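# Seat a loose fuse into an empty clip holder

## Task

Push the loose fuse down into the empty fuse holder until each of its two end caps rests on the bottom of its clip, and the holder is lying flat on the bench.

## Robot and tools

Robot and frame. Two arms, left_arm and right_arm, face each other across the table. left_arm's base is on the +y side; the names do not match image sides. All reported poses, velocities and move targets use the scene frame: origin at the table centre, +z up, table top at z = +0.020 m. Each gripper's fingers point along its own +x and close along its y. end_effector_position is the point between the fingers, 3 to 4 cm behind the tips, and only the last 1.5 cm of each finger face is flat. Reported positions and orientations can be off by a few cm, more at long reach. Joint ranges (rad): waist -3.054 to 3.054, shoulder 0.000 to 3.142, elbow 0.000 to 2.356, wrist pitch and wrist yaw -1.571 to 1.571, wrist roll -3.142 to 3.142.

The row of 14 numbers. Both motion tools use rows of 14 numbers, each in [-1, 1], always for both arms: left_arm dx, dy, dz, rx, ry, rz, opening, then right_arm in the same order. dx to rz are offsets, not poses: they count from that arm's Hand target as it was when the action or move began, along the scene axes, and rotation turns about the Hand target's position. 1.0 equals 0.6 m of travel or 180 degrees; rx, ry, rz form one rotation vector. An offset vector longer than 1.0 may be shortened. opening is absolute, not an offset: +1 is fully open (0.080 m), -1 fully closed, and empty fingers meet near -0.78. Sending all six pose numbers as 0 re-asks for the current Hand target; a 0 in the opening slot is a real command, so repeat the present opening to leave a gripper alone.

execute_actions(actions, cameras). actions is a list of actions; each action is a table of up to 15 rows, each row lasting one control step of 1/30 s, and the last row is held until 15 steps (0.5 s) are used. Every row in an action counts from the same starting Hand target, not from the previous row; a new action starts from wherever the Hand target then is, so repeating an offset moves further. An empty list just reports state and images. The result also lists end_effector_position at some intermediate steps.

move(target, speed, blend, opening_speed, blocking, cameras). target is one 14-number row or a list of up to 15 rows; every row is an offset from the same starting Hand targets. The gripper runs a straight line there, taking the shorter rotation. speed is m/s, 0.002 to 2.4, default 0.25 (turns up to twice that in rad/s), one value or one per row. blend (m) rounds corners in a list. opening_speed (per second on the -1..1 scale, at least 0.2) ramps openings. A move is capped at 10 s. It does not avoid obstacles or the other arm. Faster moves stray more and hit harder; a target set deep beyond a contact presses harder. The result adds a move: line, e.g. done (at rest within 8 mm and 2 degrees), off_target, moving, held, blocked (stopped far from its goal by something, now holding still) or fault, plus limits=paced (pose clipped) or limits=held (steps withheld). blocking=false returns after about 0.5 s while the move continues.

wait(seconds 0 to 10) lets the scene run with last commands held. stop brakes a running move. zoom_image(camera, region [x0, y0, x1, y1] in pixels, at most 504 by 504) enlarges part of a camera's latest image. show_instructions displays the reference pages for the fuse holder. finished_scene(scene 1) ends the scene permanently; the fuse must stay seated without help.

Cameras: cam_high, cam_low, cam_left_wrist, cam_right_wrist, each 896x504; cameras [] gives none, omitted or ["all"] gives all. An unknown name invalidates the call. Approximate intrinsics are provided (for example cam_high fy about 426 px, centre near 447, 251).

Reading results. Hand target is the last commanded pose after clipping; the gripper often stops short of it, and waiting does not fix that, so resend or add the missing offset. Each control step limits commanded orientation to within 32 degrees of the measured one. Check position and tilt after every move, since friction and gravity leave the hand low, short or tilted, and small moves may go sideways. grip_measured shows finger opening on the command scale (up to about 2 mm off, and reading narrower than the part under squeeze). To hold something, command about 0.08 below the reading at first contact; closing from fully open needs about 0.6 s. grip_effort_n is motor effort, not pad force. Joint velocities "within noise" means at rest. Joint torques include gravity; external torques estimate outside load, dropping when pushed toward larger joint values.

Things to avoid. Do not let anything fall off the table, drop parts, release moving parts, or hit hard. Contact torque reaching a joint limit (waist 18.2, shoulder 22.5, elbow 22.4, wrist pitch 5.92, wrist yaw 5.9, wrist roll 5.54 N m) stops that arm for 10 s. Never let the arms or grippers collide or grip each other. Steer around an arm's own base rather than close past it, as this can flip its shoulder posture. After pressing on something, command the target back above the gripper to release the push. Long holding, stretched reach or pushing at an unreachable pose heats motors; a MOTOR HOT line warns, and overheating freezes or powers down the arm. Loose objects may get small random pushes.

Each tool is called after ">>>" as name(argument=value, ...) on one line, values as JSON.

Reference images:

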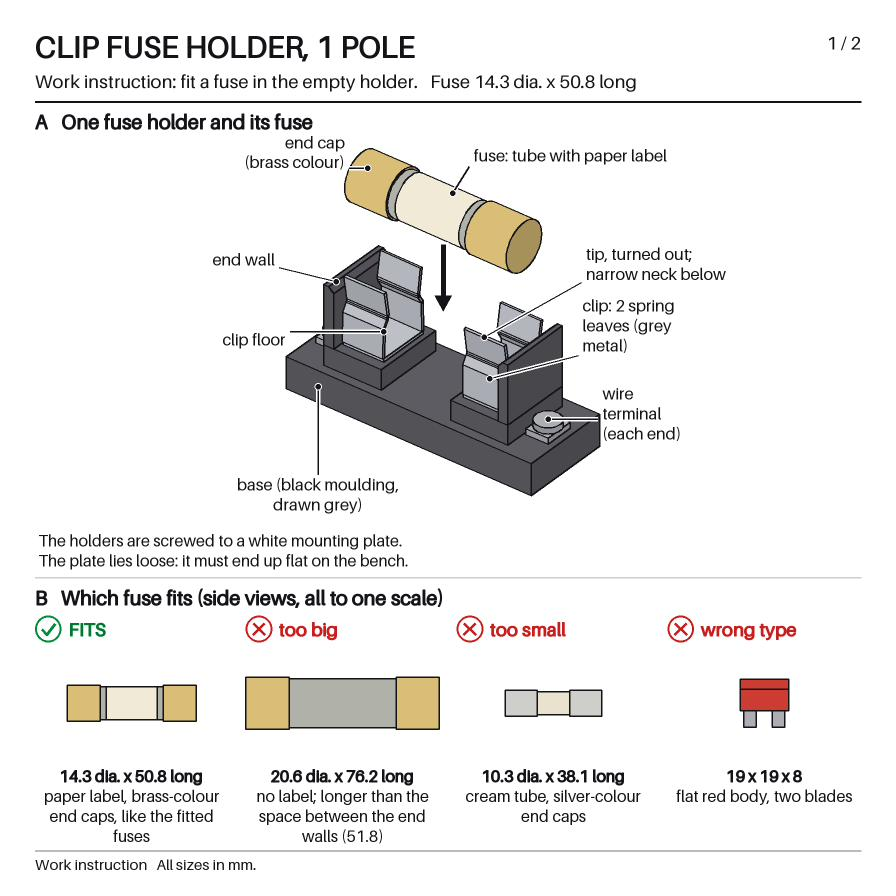

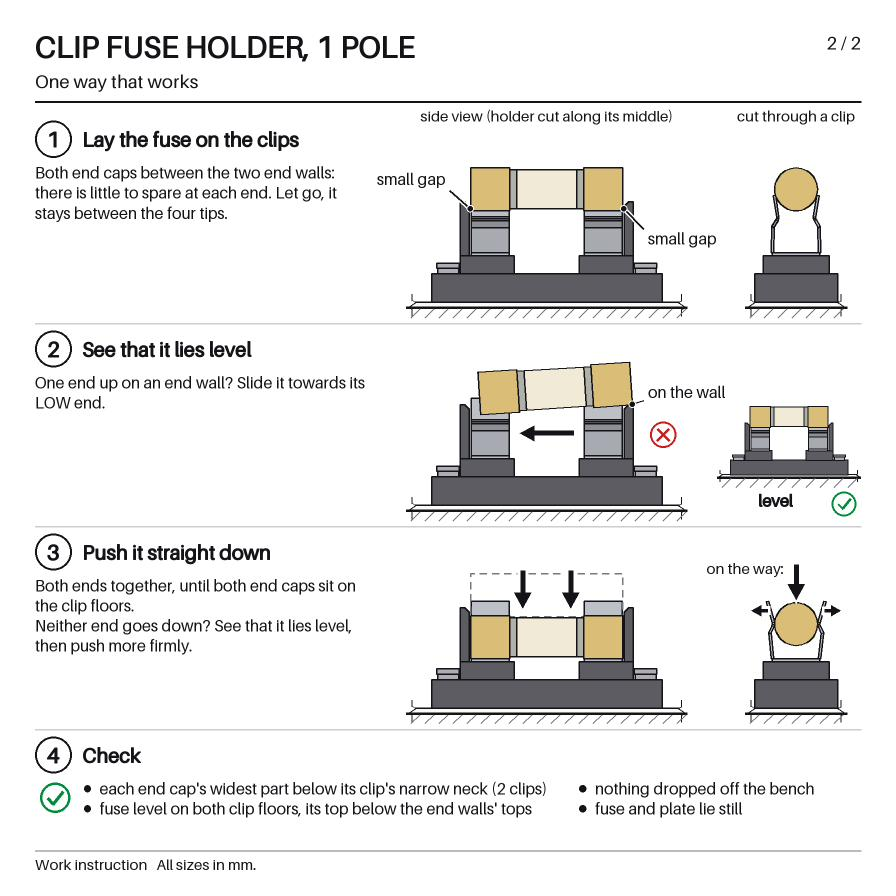

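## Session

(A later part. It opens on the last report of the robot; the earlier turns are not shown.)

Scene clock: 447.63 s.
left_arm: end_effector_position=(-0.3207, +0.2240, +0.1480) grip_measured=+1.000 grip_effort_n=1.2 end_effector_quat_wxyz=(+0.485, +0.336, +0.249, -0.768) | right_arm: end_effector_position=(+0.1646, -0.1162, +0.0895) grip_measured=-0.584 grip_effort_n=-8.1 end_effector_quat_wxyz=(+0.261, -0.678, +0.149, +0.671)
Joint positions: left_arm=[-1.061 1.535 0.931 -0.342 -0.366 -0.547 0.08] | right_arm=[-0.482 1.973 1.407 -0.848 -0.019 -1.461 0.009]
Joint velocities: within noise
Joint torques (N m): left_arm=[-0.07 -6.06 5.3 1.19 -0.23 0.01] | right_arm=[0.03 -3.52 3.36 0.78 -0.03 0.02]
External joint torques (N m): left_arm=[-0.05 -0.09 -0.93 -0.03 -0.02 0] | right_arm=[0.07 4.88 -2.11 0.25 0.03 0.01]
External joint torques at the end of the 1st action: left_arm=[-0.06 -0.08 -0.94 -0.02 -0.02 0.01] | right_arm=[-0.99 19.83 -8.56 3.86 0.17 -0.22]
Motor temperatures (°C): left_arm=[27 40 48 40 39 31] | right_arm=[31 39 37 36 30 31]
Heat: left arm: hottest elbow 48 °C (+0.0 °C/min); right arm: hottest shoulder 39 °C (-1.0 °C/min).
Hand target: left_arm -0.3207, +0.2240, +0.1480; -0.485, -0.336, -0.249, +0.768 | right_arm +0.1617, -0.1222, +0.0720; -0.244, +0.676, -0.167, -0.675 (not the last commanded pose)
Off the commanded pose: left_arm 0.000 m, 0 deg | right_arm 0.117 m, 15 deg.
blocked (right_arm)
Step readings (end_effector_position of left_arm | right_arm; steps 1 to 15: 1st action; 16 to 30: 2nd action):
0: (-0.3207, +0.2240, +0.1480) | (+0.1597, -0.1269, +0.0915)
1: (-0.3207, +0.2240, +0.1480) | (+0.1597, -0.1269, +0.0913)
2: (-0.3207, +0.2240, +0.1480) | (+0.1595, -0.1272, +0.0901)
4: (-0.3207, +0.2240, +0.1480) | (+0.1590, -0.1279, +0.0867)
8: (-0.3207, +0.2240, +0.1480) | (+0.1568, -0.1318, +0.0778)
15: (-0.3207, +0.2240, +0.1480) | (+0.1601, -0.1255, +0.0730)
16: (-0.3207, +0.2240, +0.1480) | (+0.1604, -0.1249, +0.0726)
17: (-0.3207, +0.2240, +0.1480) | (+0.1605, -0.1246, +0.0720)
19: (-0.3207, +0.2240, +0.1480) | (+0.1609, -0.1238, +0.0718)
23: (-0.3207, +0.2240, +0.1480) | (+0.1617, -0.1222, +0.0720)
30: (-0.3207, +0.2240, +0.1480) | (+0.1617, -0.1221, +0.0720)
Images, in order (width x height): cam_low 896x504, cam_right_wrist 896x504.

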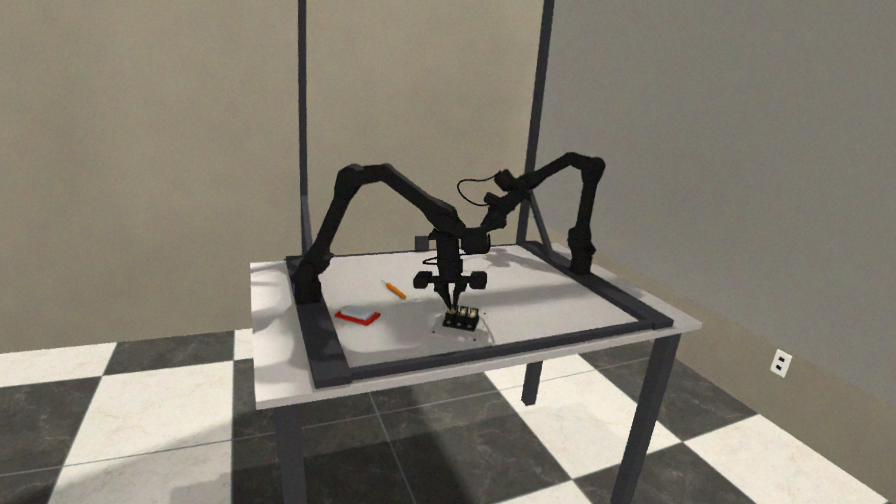

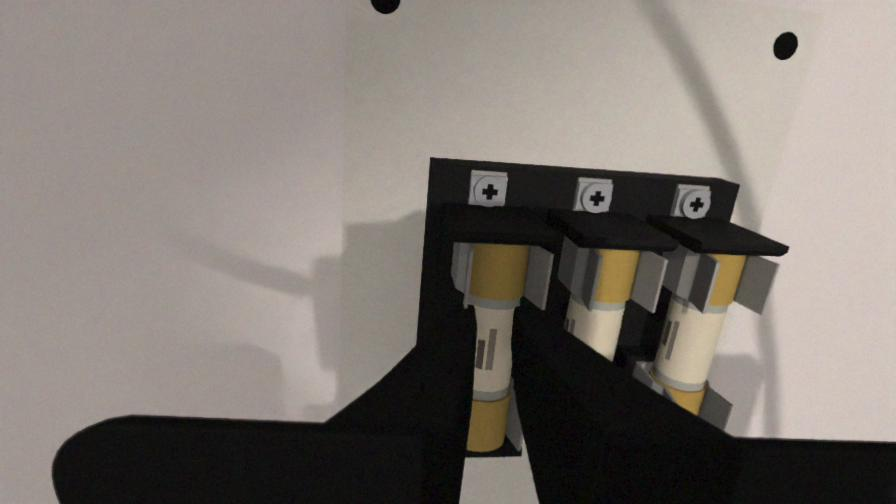

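>>> move(target=[[0,0,0,0,0,0,1,0,0,0.05,-0.015,0.01,0,-0.585],[0,0,0,0,0,0,1,-0.005,-0.009,0.08,-0.022,0.033,0,-0.585]], cameras=["cam_right_wrist","cam_low"], speed=0.1)

>>> zoom_image(camera="cam_low", region=[430, 290, 480, 340])

>>> zoom_image(camera="cam_right_wrist", region=[400, 130, 740, 440])

Scene clock: 452.43 s.
left_arm: end_effector_position=(-0.3207, +0.2240, +0.1480) grip_measured=+1.000 grip_effort_n=0.7 end_effector_quat_wxyz=(+0.485, +0.336, +0.249, -0.768) | right_arm: end_effector_position=(+0.1568, -0.1296, +0.1196) grip_measured=-0.584 grip_effort_n=-7.7 end_effector_quat_wxyz=(+0.211, -0.649, +0.204, +0.702)
Joint positions: left_arm=[-1.061 1.535 0.931 -0.342 -0.366 -0.547 0.08] | right_arm=[-0.502 2.016 1.602 -1.162 -0.074 -1.476 0.009]
Joint velocities: within noise
Joint torques (N m): left_arm=[-0.03 -6.05 5.29 1.19 -0.23 0.02] | right_arm=[-0.42 -7.18 5.98 0.18 -0.24 -0.2]
External joint torques (N m): left_arm=[-0.03 -0.08 -0.96 -0.03 -0.03 0.01] | right_arm=[-0.42 1.41 0.57 -0.1 -0.15 -0.2]
Motor temperatures (°C): left_arm=[27 40 48 40 39 31] | right_arm=[31 39 37 36 30 31]
Heat: left arm: hottest elbow 48 °C (+0.0 °C/min); right arm: hottest shoulder 39 °C (-1.0 °C/min).
Hand target: left_arm -0.3207, +0.2240, +0.1480; -0.485, -0.336, -0.249, +0.768 | right_arm +0.1586, -0.1276, +0.1200; -0.211, +0.648, -0.202, -0.703
Off the commanded pose: left_arm 0.000 m, 0 deg | right_arm 0.003 m, 0 deg.
move: done
Images, in order (width x height): cam_low 896x504, cam_right_wrist 896x504.

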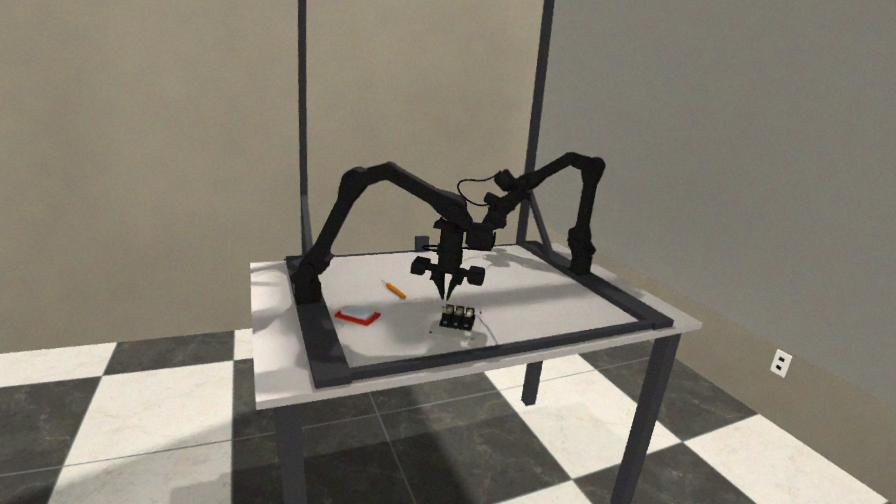

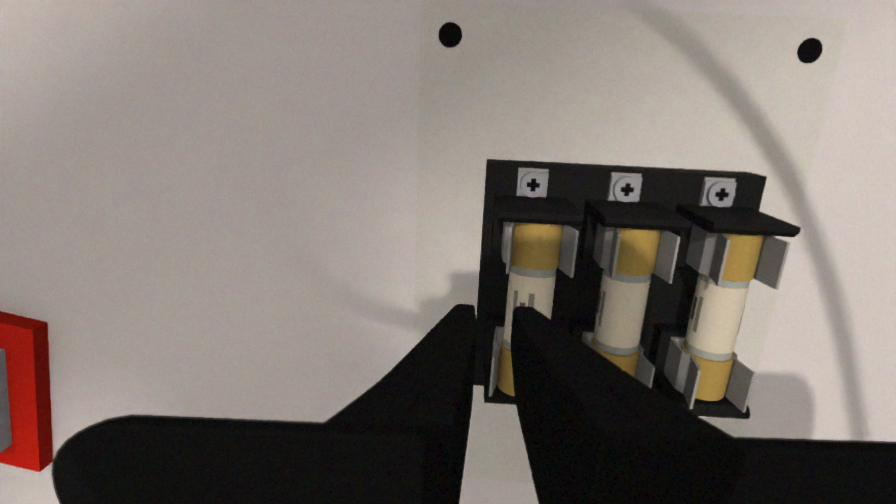

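Scaled by 10.080 from the camera's 896x504 image, which has a finer 1280x720 frame.

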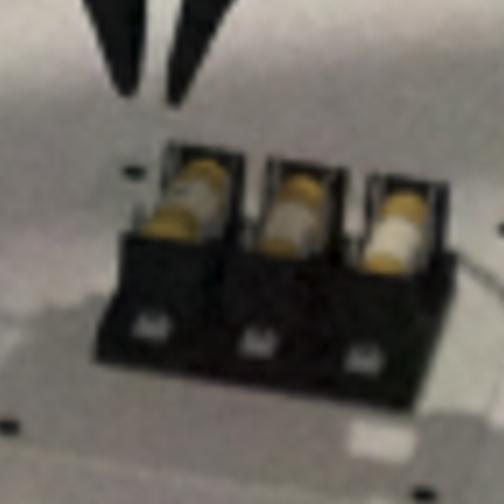

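Scaled by 1.482 from the camera's 896x504 image, which has a finer 1280x720 frame.

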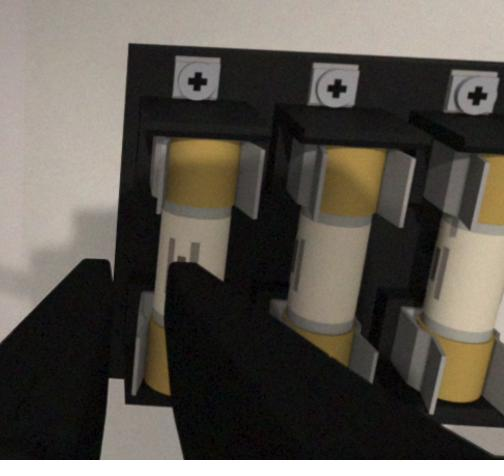

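>>> move(target=[0,0,0,0,0,0,1,0.022,-0.003,0,-0.01,-0.022,-0.019,-0.8], cameras=["cam_right_wrist","cam_low"], speed=0.1)

>>> zoom_image(camera="cam_right_wrist", region=[400, 100, 740, 440])

Scene clock: 463.30 s.
left_arm: end_effector_position=(-0.3207, +0.2240, +0.1480) grip_measured=+1.000 grip_effort_n=0.7 end_effector_quat_wxyz=(+0.485, +0.336, +0.249, -0.768) | right_arm: end_effector_position=(+0.1692, -0.1311, +0.1198) grip_measured=-0.775 grip_effort_n=-13.3 end_effector_quat_wxyz=(+0.226, -0.669, +0.224, +0.672)
Joint positions: left_arm=[-1.061 1.535 0.931 -0.342 -0.366 -0.547 0.08] | right_arm=[-0.504 2.027 1.621 -1.163 -0.004 -1.428 0]
Joint velocities: within noise
Joint torques (N m): left_arm=[-0.04 -6.05 5.35 1.2 -0.23 0.01] | right_arm=[-0.3 -7.25 6.36 0.29 0.05 0.14]
External joint torques (N m): left_arm=[-0.07 -0.07 -0.91 -0.02 -0.02 0] | right_arm=[-0.39 1.47 0.94 0.01 0.12 0.14]
Motor temperatures (°C): left_arm=[27 40 48 40 39 31] | right_arm=[31 40 39 34 30 31]
Heat: left arm: hottest elbow 48 °C (+0.0 °C/min); right arm: hottest shoulder 40 °C (+1.0 °C/min).
Hand target: left_arm -0.3207, +0.2240, +0.1480; -0.485, -0.336, -0.249, +0.768 | right_arm +0.1719, -0.1294, +0.1200; -0.229, +0.669, -0.225, -0.670
Off the commanded pose: left_arm 0.000 m, 0 deg | right_arm 0.003 m, 0 deg.
move: done
Images, in order (width x height): cam_low 896x504, cam_right_wrist 896x504.

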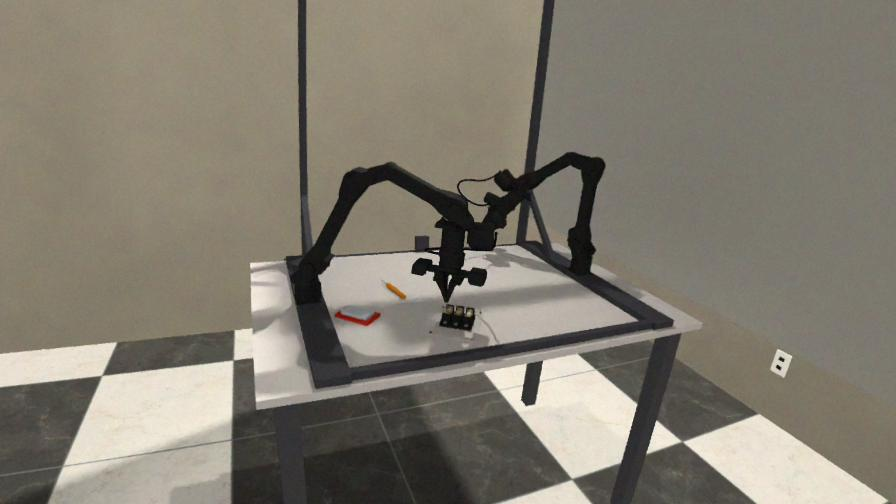

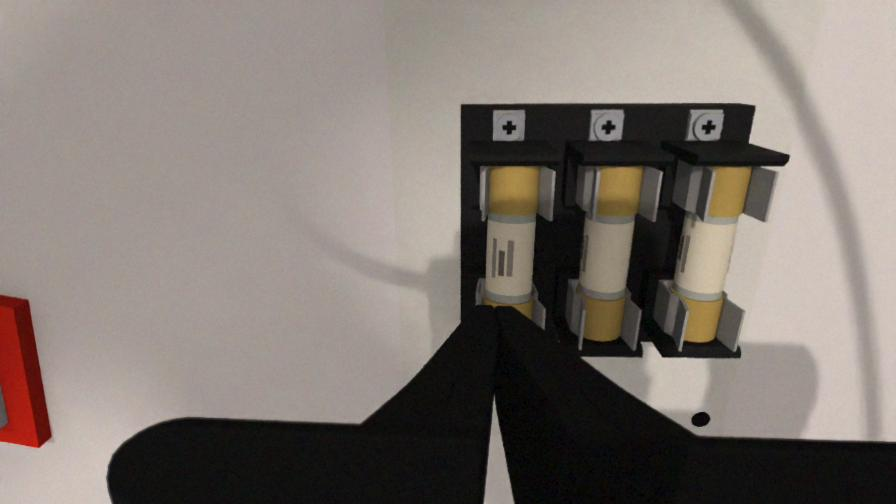

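Scaled by 1.482 from the camera's 896x504 image, which has a finer 1280x720 frame.

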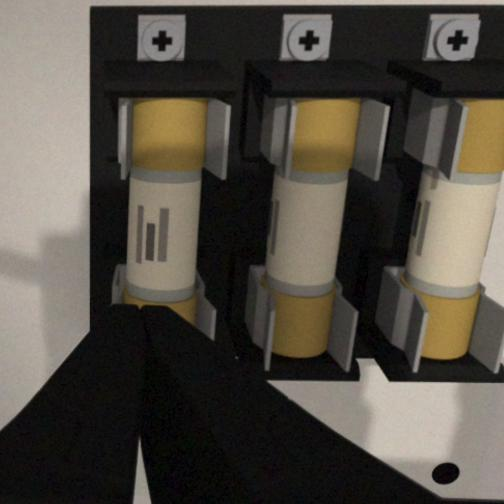

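>>> move(target=[[0,0,0,0,0,0,1,0.018,0.001,0,0,0,0,-0.8],[0,0,0,0,0,0,1,0.016,0.0,-0.035,0,0,0,-0.8]], cameras=["cam_right_wrist","cam_low"], speed=0.08)

>>> zoom_image(camera="cam_right_wrist", region=[400, 100, 740, 440])

>>> zoom_image(camera="cam_low", region=[430, 290, 480, 340])

Scene clock: 471.17 s.
left_arm: end_effector_position=(-0.3207, +0.2240, +0.1480) grip_measured=+1.000 grip_effort_n=0.7 end_effector_quat_wxyz=(+0.485, +0.336, +0.249, -0.768) | right_arm: end_effector_position=(+0.1826, -0.1281, +0.1028) grip_measured=-0.775 grip_effort_n=-13.3 end_effector_quat_wxyz=(+0.235, -0.669, +0.223, +0.669)
Joint positions: left_arm=[-1.061 1.535 0.931 -0.342 -0.366 -0.547 0.08] | right_arm=[-0.53 2.064 1.607 -1.098 -0.003 -1.441 0]
Joint velocities: within noise
Joint torques (N m): left_arm=[-0.03 -6.07 5.3 1.2 -0.23 0.01] | right_arm=[-0.01 -7.78 4.31 0.55 -0.04 -0.18]
External joint torques (N m): left_arm=[-0.04 -0.02 -1.02 -0.04 -0.02 0] | right_arm=[-0.02 1.04 -1 0.27 0.01 -0.18]
Motor temperatures (°C): left_arm=[27 40 48 40 39 31] | right_arm=[31 41 39 33 30 31]
Heat: left arm: hottest elbow 48 °C (+0.0 °C/min); right arm: hottest shoulder 41 °C (+2.0 °C/min).
Hand target: left_arm -0.3207, +0.2240, +0.1480; -0.485, -0.336, -0.249, +0.768 | right_arm +0.1815, -0.1294, +0.0990; -0.229, +0.669, -0.225, -0.670
Off the commanded pose: left_arm 0.000 m, 0 deg | right_arm 0.004 m, 1 deg.
move: done
Images, in order (width x height): cam_low 896x504, cam_right_wrist 896x504.

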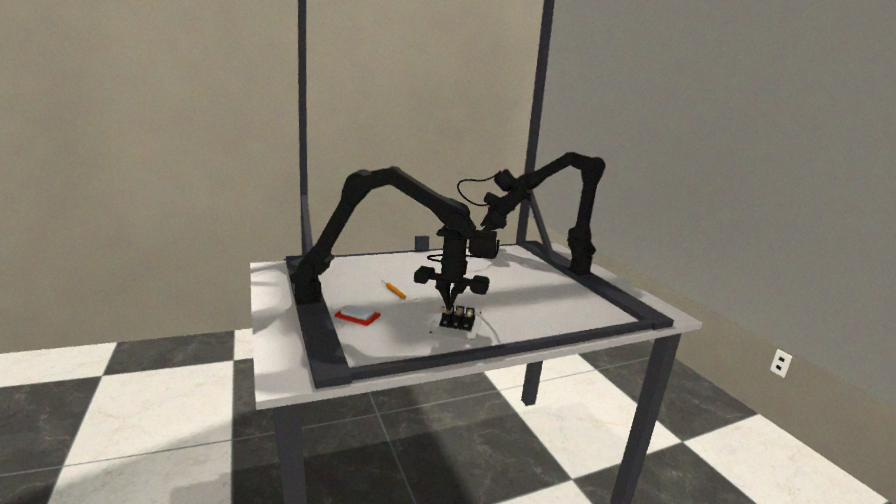

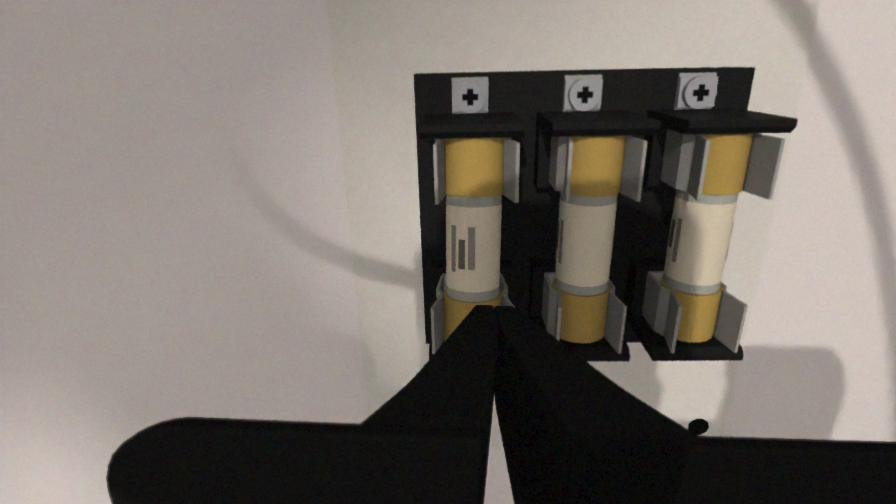

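Scaled by 1.482 from the camera's 896x504 image, which has a finer 1280x720 frame.

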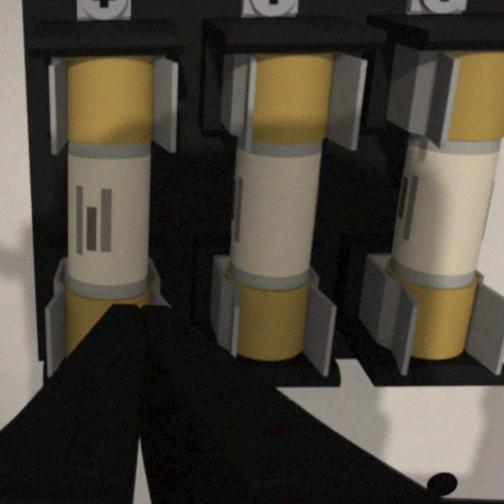

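Scaled by 10.080 from the camera's 896x504 image, which has a finer 1280x720 frame.

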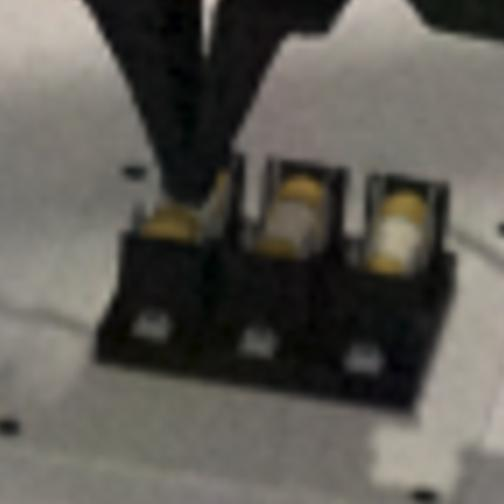

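>>> move(target=[[0,0,0,0,0,0,1,-0.004,-0.0055,0.0,0,0,0,-0.8],[0,0,0,0,0,0,1,-0.004,-0.0055,-0.015,0,0,0,-0.8]], cameras=["cam_right_wrist"], speed=0.05)

>>> zoom_image(camera="cam_right_wrist", region=[400, 100, 740, 440])

Scene clock: 476.93 s.
left_arm: end_effector_position=(-0.3207, +0.2240, +0.1480) grip_measured=+1.000 grip_effort_n=1.2 end_effector_quat_wxyz=(+0.485, +0.336, +0.249, -0.768) | right_arm: end_effector_position=(+0.1809, -0.1310, +0.0973) grip_measured=-0.775 grip_effort_n=-12.8 end_effector_quat_wxyz=(+0.236, -0.669, +0.222, +0.669)
Joint positions: left_arm=[-1.061 1.535 0.931 -0.342 -0.366 -0.547 0.08] | right_arm=[-0.53 2.053 1.568 -1.067 -0.003 -1.441 0]
Joint velocities: within noise
Joint torques (N m): left_arm=[-0.03 -6.07 5.3 1.2 -0.24 0.01] | right_arm=[0.27 -7.07 3.46 1.13 -0.03 -0.13]
External joint torques (N m): left_arm=[-0.04 -0.05 -1.05 -0.06 -0.03 0.01] | right_arm=[0.26 1.65 -1.87 0.82 0.02 -0.13]
Motor temperatures (°C): left_arm=[27 40 48 40 39 31] | right_arm=[31 41 39 33 30 31]
Heat: left arm: hottest elbow 48 °C (+0.0 °C/min); right arm: hottest shoulder 41 °C (+2.0 °C/min).
Hand target: left_arm -0.3207, +0.2240, +0.1480; -0.485, -0.336, -0.249, +0.768 | right_arm +0.1792, -0.1327, +0.0900; -0.229, +0.669, -0.225, -0.670
Off the commanded pose: left_arm 0.000 m, 0 deg | right_arm 0.008 m, 1 deg.
move: done
Images, in order (width x height): cam_right_wrist 896x504.

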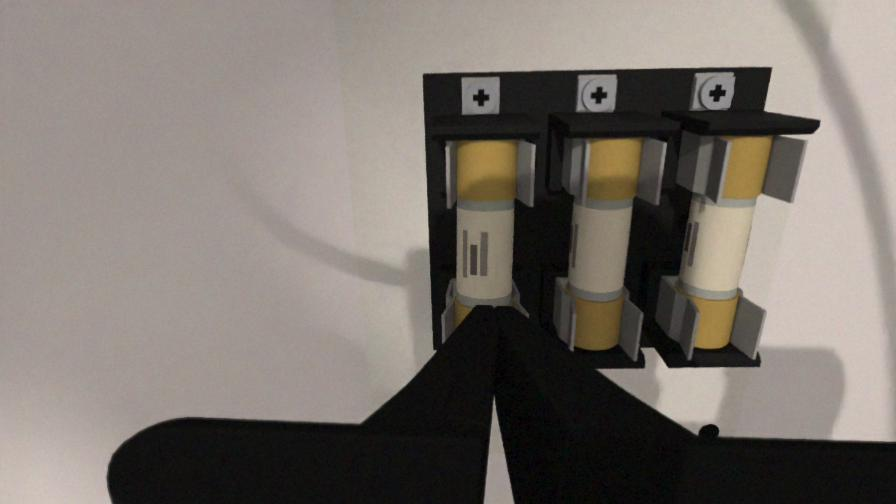

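Scaled by 1.482 from the camera's 896x504 image, which has a finer 1280x720 frame.

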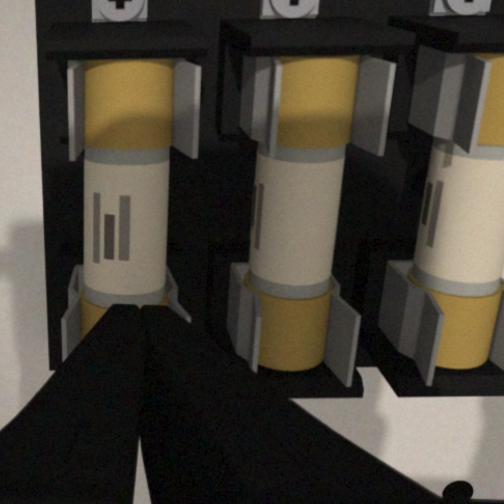

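>>> move(target=[[0,0,0,0,0,0,1,-0.001,-0.001,0.018,0,0,0,-0.8],[0,0,0,0,0,0,1,-0.0028,-0.0045,0.018,0,0,0,-0.8],[0,0,0,0,0,0,1,-0.0028,-0.0045,0,0,0,0,-0.8],[0,0,0,0,0,0,1,-0.005,-0.0095,-0.04,-0.012,0.005,0,-0.8]], cameras=["cam_right_wrist","cam_low"], speed=0.06)

>>> zoom_image(camera="cam_right_wrist", region=[400, 100, 740, 440])

>>> zoom_image(camera="cam_low", region=[430, 290, 480, 340])

Scene clock: 484.13 s.
left_arm: end_effector_position=(-0.3207, +0.2240, +0.1480) grip_measured=+1.000 grip_effort_n=1.2 end_effector_quat_wxyz=(+0.485, +0.336, +0.249, -0.768) | right_arm: end_effector_position=(+0.1785, -0.1350, +0.0934) grip_measured=-0.776 grip_effort_n=-9.5 end_effector_quat_wxyz=(+0.235, -0.670, +0.222, +0.668)
Joint positions: left_arm=[-1.061 1.535 0.931 -0.342 -0.366 -0.547 0.08] | right_arm=[-0.529 2.04 1.533 -1.046 0 -1.441 0]
Joint velocities: within noise
Joint torques (N m): left_arm=[-0.06 -6.08 5.31 1.2 -0.23 0.02] | right_arm=[0.16 -1.86 2.17 2.39 0.05 -0.09]
External joint torques (N m): left_arm=[-0.05 -0.13 -0.93 -0.02 -0.02 0.02] | right_arm=[0.14 6.84 -3.16 2.08 0.1 -0.09]
Motor temperatures (°C): left_arm=[27 40 48 40 39 31] | right_arm=[31 41 38 33 30 31]
Heat: left arm: hottest elbow 48 °C (+0.0 °C/min); right arm: hottest shoulder 41 °C (+1.0 °C/min).
Hand target: left_arm -0.3207, +0.2240, +0.1480; -0.485, -0.336, -0.249, +0.768 | right_arm +0.1761, -0.1384, +0.0660; -0.215, +0.668, -0.239, -0.671
Off the commanded pose: left_arm 0.000 m, 0 deg | right_arm 0.028 m, 3 deg.
move: off_target (right_arm)
Images, in order (width x height): cam_low 896x504, cam_right_wrist 896x504.

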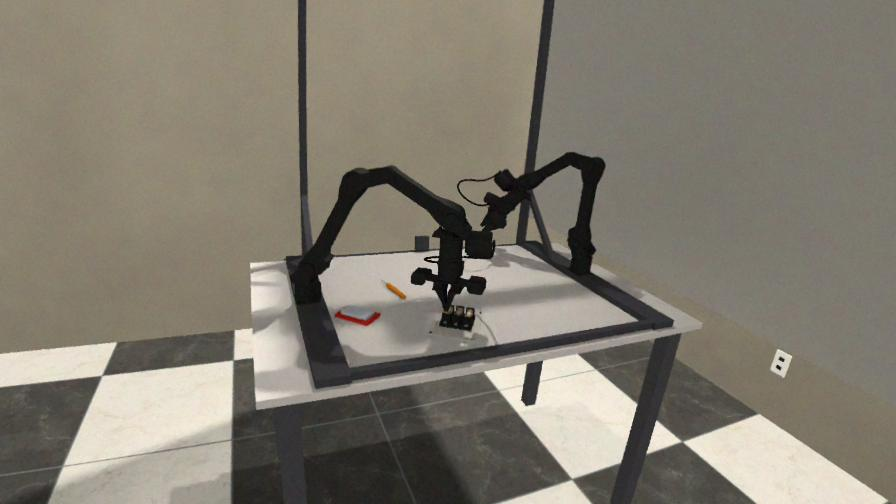

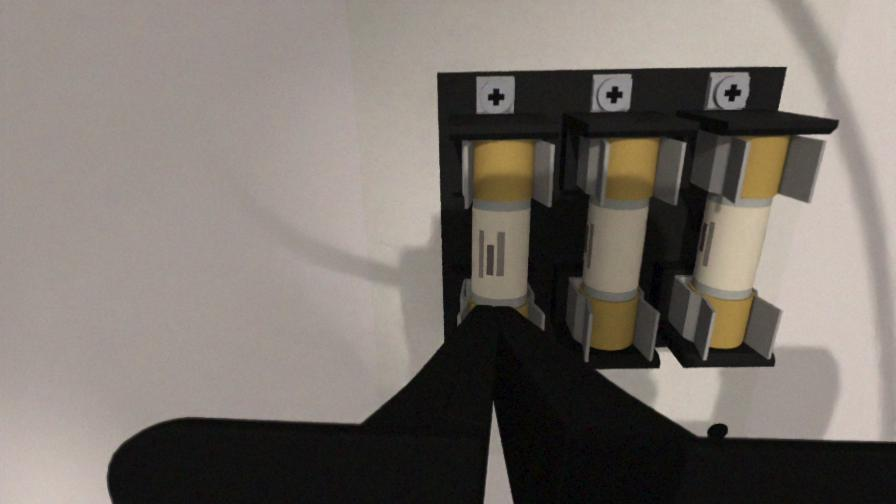

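Scaled by 1.482 from the camera's 896x504 image, which has a finer 1280x720 frame.

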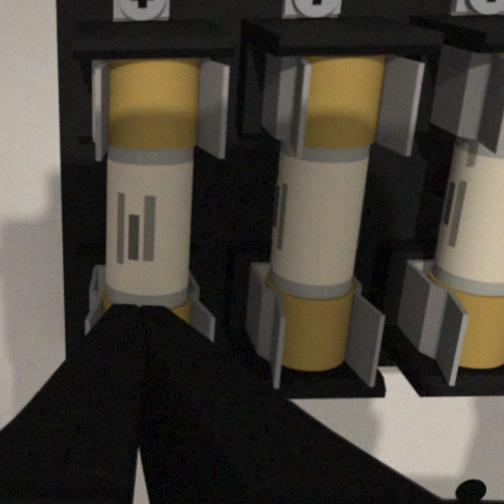

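Scaled by 10.080 from the camera's 896x504 image, which has a finer 1280x720 frame.

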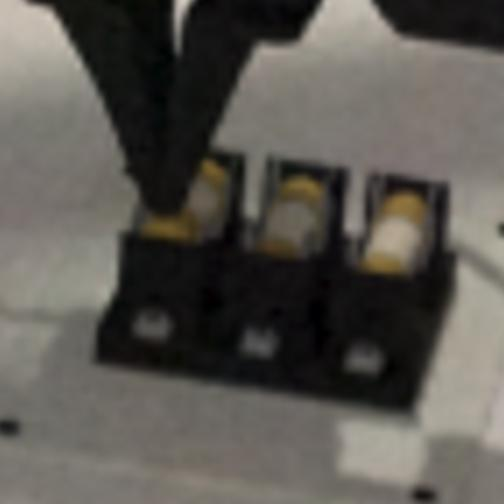

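>>> execute_actions(actions=[[[0,0,0,0,0,0,1,0,-0.001,-0.008,-0.002,0.001,0,-0.8],[0,0,0,0,0,0,1,-0.001,-0.003,-0.016,-0.004,0.002,0,-0.8],[0,0,0,0,0,0,1,-0.001,-0.004,-0.024,-0.006,0.003,0,-0.8],[0,0,0,0,0,0,1,-0.002,-0.006,-0.032,-0.008,0.004,0,-0.8],[0,0,0,0,0,0,1,-0.002,-0.007,-0.04,-0.01,0.005,0,-0.8],[0,0,0,0,0,0,1,-0.003,-0.009,-0.048,-0.012,0.006,0,-0.8],[0,0,0,0,0,0,1,-0.003,-0.01,-0.056,-0.014,0.007,0,-0.8],[0,0,0,0,0,0,1,-0.004,-0.012,-0.064,-0.016,0.008,0,-0.8]]], cameras=["cam_right_wrist","cam_low"])

>>> zoom_image(camera="cam_right_wrist", region=[400, 100, 740, 440])

>>> zoom_image(camera="cam_low", region=[430, 290, 480, 340])

Scene clock: 491.60 s.
left_arm: end_effector_position=(-0.3207, +0.2240, +0.1480) grip_measured=+1.000 grip_effort_n=0.7 end_effector_quat_wxyz=(+0.485, +0.336, +0.249, -0.768) | right_arm: end_effector_position=(+0.1826, -0.1289, +0.0912) grip_measured=-0.777 grip_effort_n=-3.5 end_effector_quat_wxyz=(+0.251, -0.675, +0.206, +0.663)
Joint positions: left_arm=[-1.061 1.535 0.931 -0.342 -0.366 -0.547 0.08] | right_arm=[-0.529 2.032 1.51 -0.983 0.003 -1.441 0]
Joint velocities: within noise
Joint torques (N m): left_arm=[-0.08 -6.08 5.32 1.2 -0.23 0.02] | right_arm=[0.03 -5.37 3.72 0.56 -0.07 -0.01]
External joint torques (N m): left_arm=[-0.03 -0.08 -0.97 -0.04 -0.03 0.01] | right_arm=[-0.03 3.35 -1.67 0.18 -0.01 -0.01]
Motor temperatures (°C): left_arm=[27 40 48 40 39 31] | right_arm=[31 40 37 35 30 31]
Heat: left arm: hottest elbow 48 °C (+0.0 °C/min); right arm: hottest shoulder 40 °C (+0.0 °C/min).
Hand target: left_arm -0.3207, +0.2240, +0.1480; -0.485, -0.336, -0.249, +0.768 | right_arm +0.1806, -0.1323, +0.0803; -0.240, +0.673, -0.217, -0.666 (not the last commanded pose)
Off the commanded pose: left_arm 0.000 m, 0 deg | right_arm 0.066 m, 9 deg.
blocked (right_arm)
Step readings (end_effector_position of left_arm | right_arm):
0: (-0.3207, +0.2240, +0.1480) | (+0.1785, -0.1351, +0.0933)
1: (-0.3207, +0.2240, +0.1480) | (+0.1785, -0.1351, +0.0932)
2: (-0.3207, +0.2240, +0.1480) | (+0.1784, -0.1353, +0.0925)
4: (-0.3207, +0.2240, +0.1480) | (+0.1782, -0.1357, +0.0906)
8: (-0.3207, +0.2240, +0.1480) | (+0.1806, -0.1323, +0.0819)
15: (-0.3207, +0.2240, +0.1480) | (+0.1806, -0.1324, +0.0803)
Images, in order (width x height): cam_low 896x504, cam_right_wrist 896x504.

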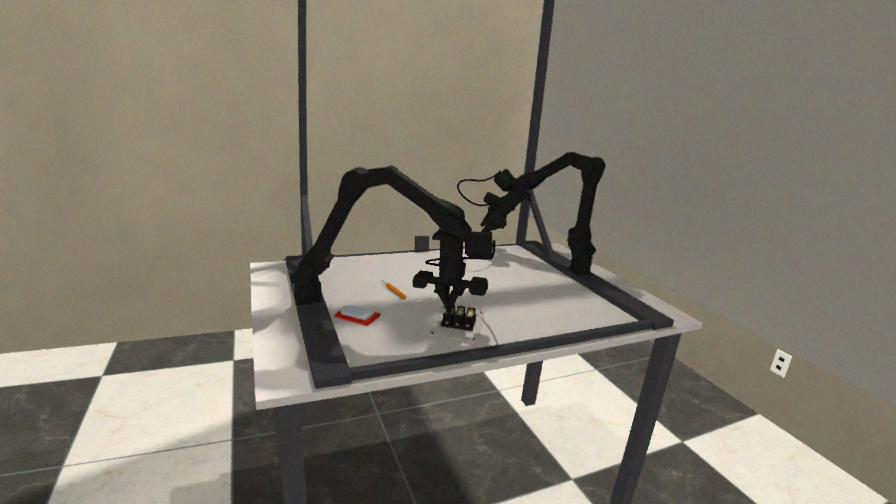

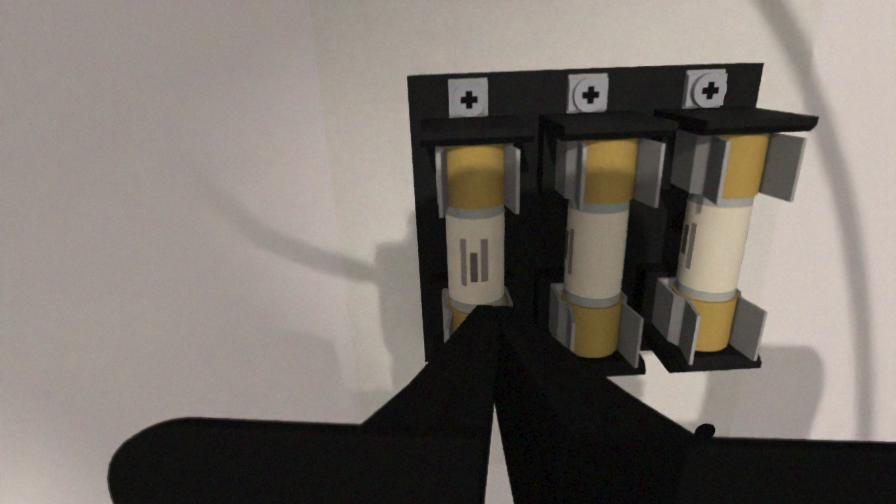

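Scaled by 1.482 from the camera's 896x504 image, which has a finer 1280x720 frame.

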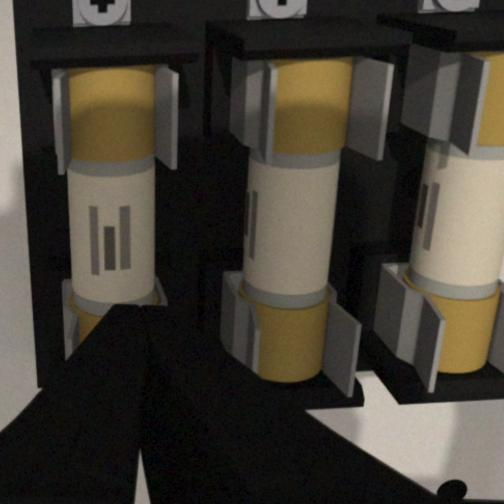

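Scaled by 10.080 from the camera's 896x504 image, which has a finer 1280x720 frame.

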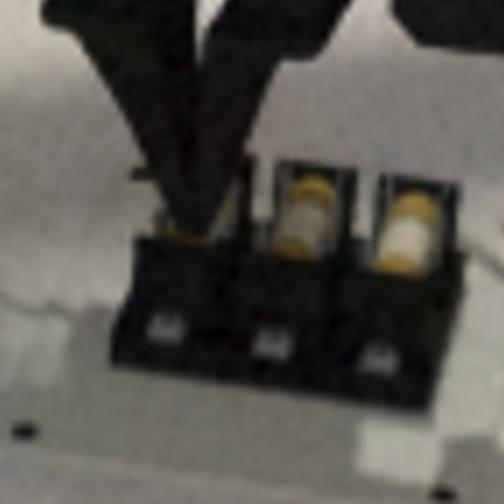

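>>> move(target=[[0,0,0,0,0,0,1,0,0,0.05,0,0,0,-0.8],[0,0,0,0,0,0,1,-0.06,0.02,0.09,-0.01,0.005,0,-0.8]], cameras=["cam_right_wrist","cam_low"], speed=0.12)

>>> zoom_image(camera="cam_right_wrist", region=[400, 160, 800, 500])

>>> zoom_image(camera="cam_low", region=[430, 290, 480, 340])

Scene clock: 497.73 s.
left_arm: end_effector_position=(-0.3207, +0.2240, +0.1480) grip_measured=+1.000 grip_effort_n=0.7 end_effector_quat_wxyz=(+0.485, +0.336, +0.249, -0.768) | right_arm: end_effector_position=(+0.1432, -0.1228, +0.1273) grip_measured=-0.777 grip_effort_n=-3.5 end_effector_quat_wxyz=(+0.219, -0.670, +0.235, +0.669)
Joint positions: left_arm=[-1.061 1.535 0.931 -0.342 -0.366 -0.547 0.08] | right_arm=[-0.431 2.026 1.65 -1.217 0.004 -1.347 0]
Joint velocities: within noise
Joint torques (N m): left_arm=[-0.07 -6.05 5.35 1.19 -0.23 0.03] | right_arm=[-0.1 -9.39 6.27 0.19 -0.04 0.12]
External joint torques (N m): left_arm=[-0.11 -0.1 -0.89 -0.03 -0.01 0.02] | right_arm=[-0.05 -0.68 0.85 -0.06 0 0.12]
Motor temperatures (°C): left_arm=[27 40 48 40 39 31] | right_arm=[31 41 37 35 30 31]
Heat: left arm: hottest elbow 48 °C (+0.0 °C/min); right arm: hottest shoulder 41 °C (+2.0 °C/min).
Hand target: left_arm -0.3207, +0.2240, +0.1480; -0.485, -0.336, -0.249, +0.768 | right_arm +0.1445, -0.1204, +0.1342; -0.228, +0.671, -0.229, -0.667
Off the commanded pose: left_arm 0.000 m, 0 deg | right_arm 0.008 m, 1 deg.
move: done
Images, in order (width x height): cam_low 896x504, cam_right_wrist 896x504.

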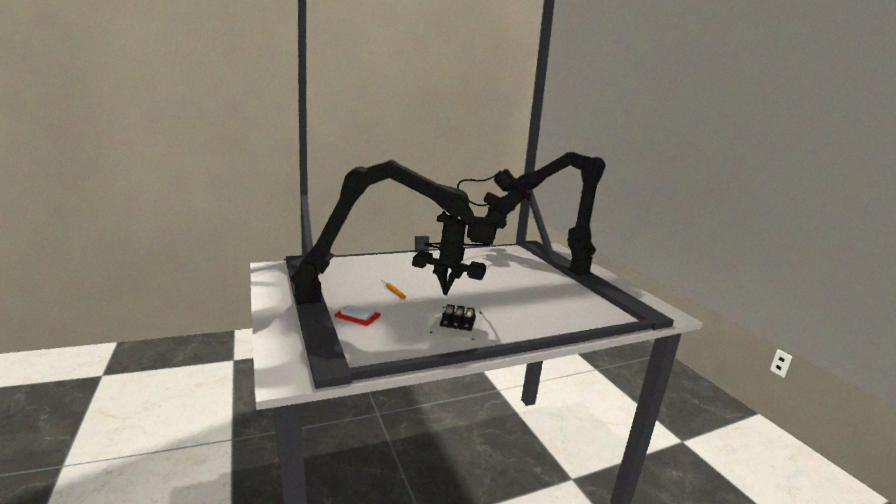

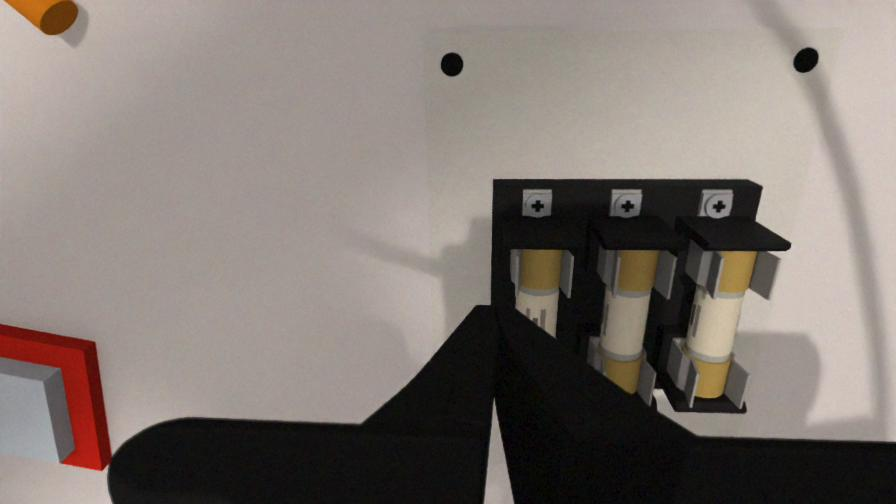

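Scaled by 1.260 from the camera's 896x504 image, which has a finer 1280x720 frame.

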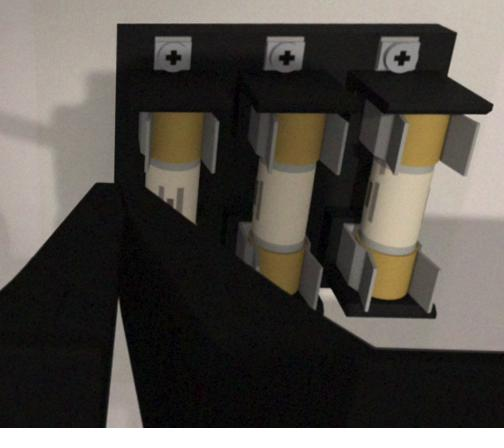

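Scaled by 10.080 from the camera's 896x504 image, which has a finer 1280x720 frame.

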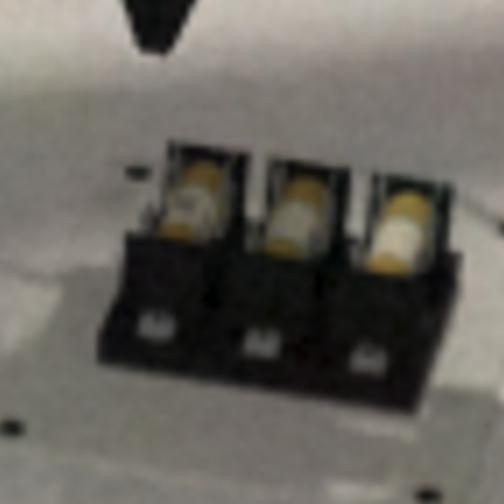

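>>> finished_scene()

The scene is finished: the task was done.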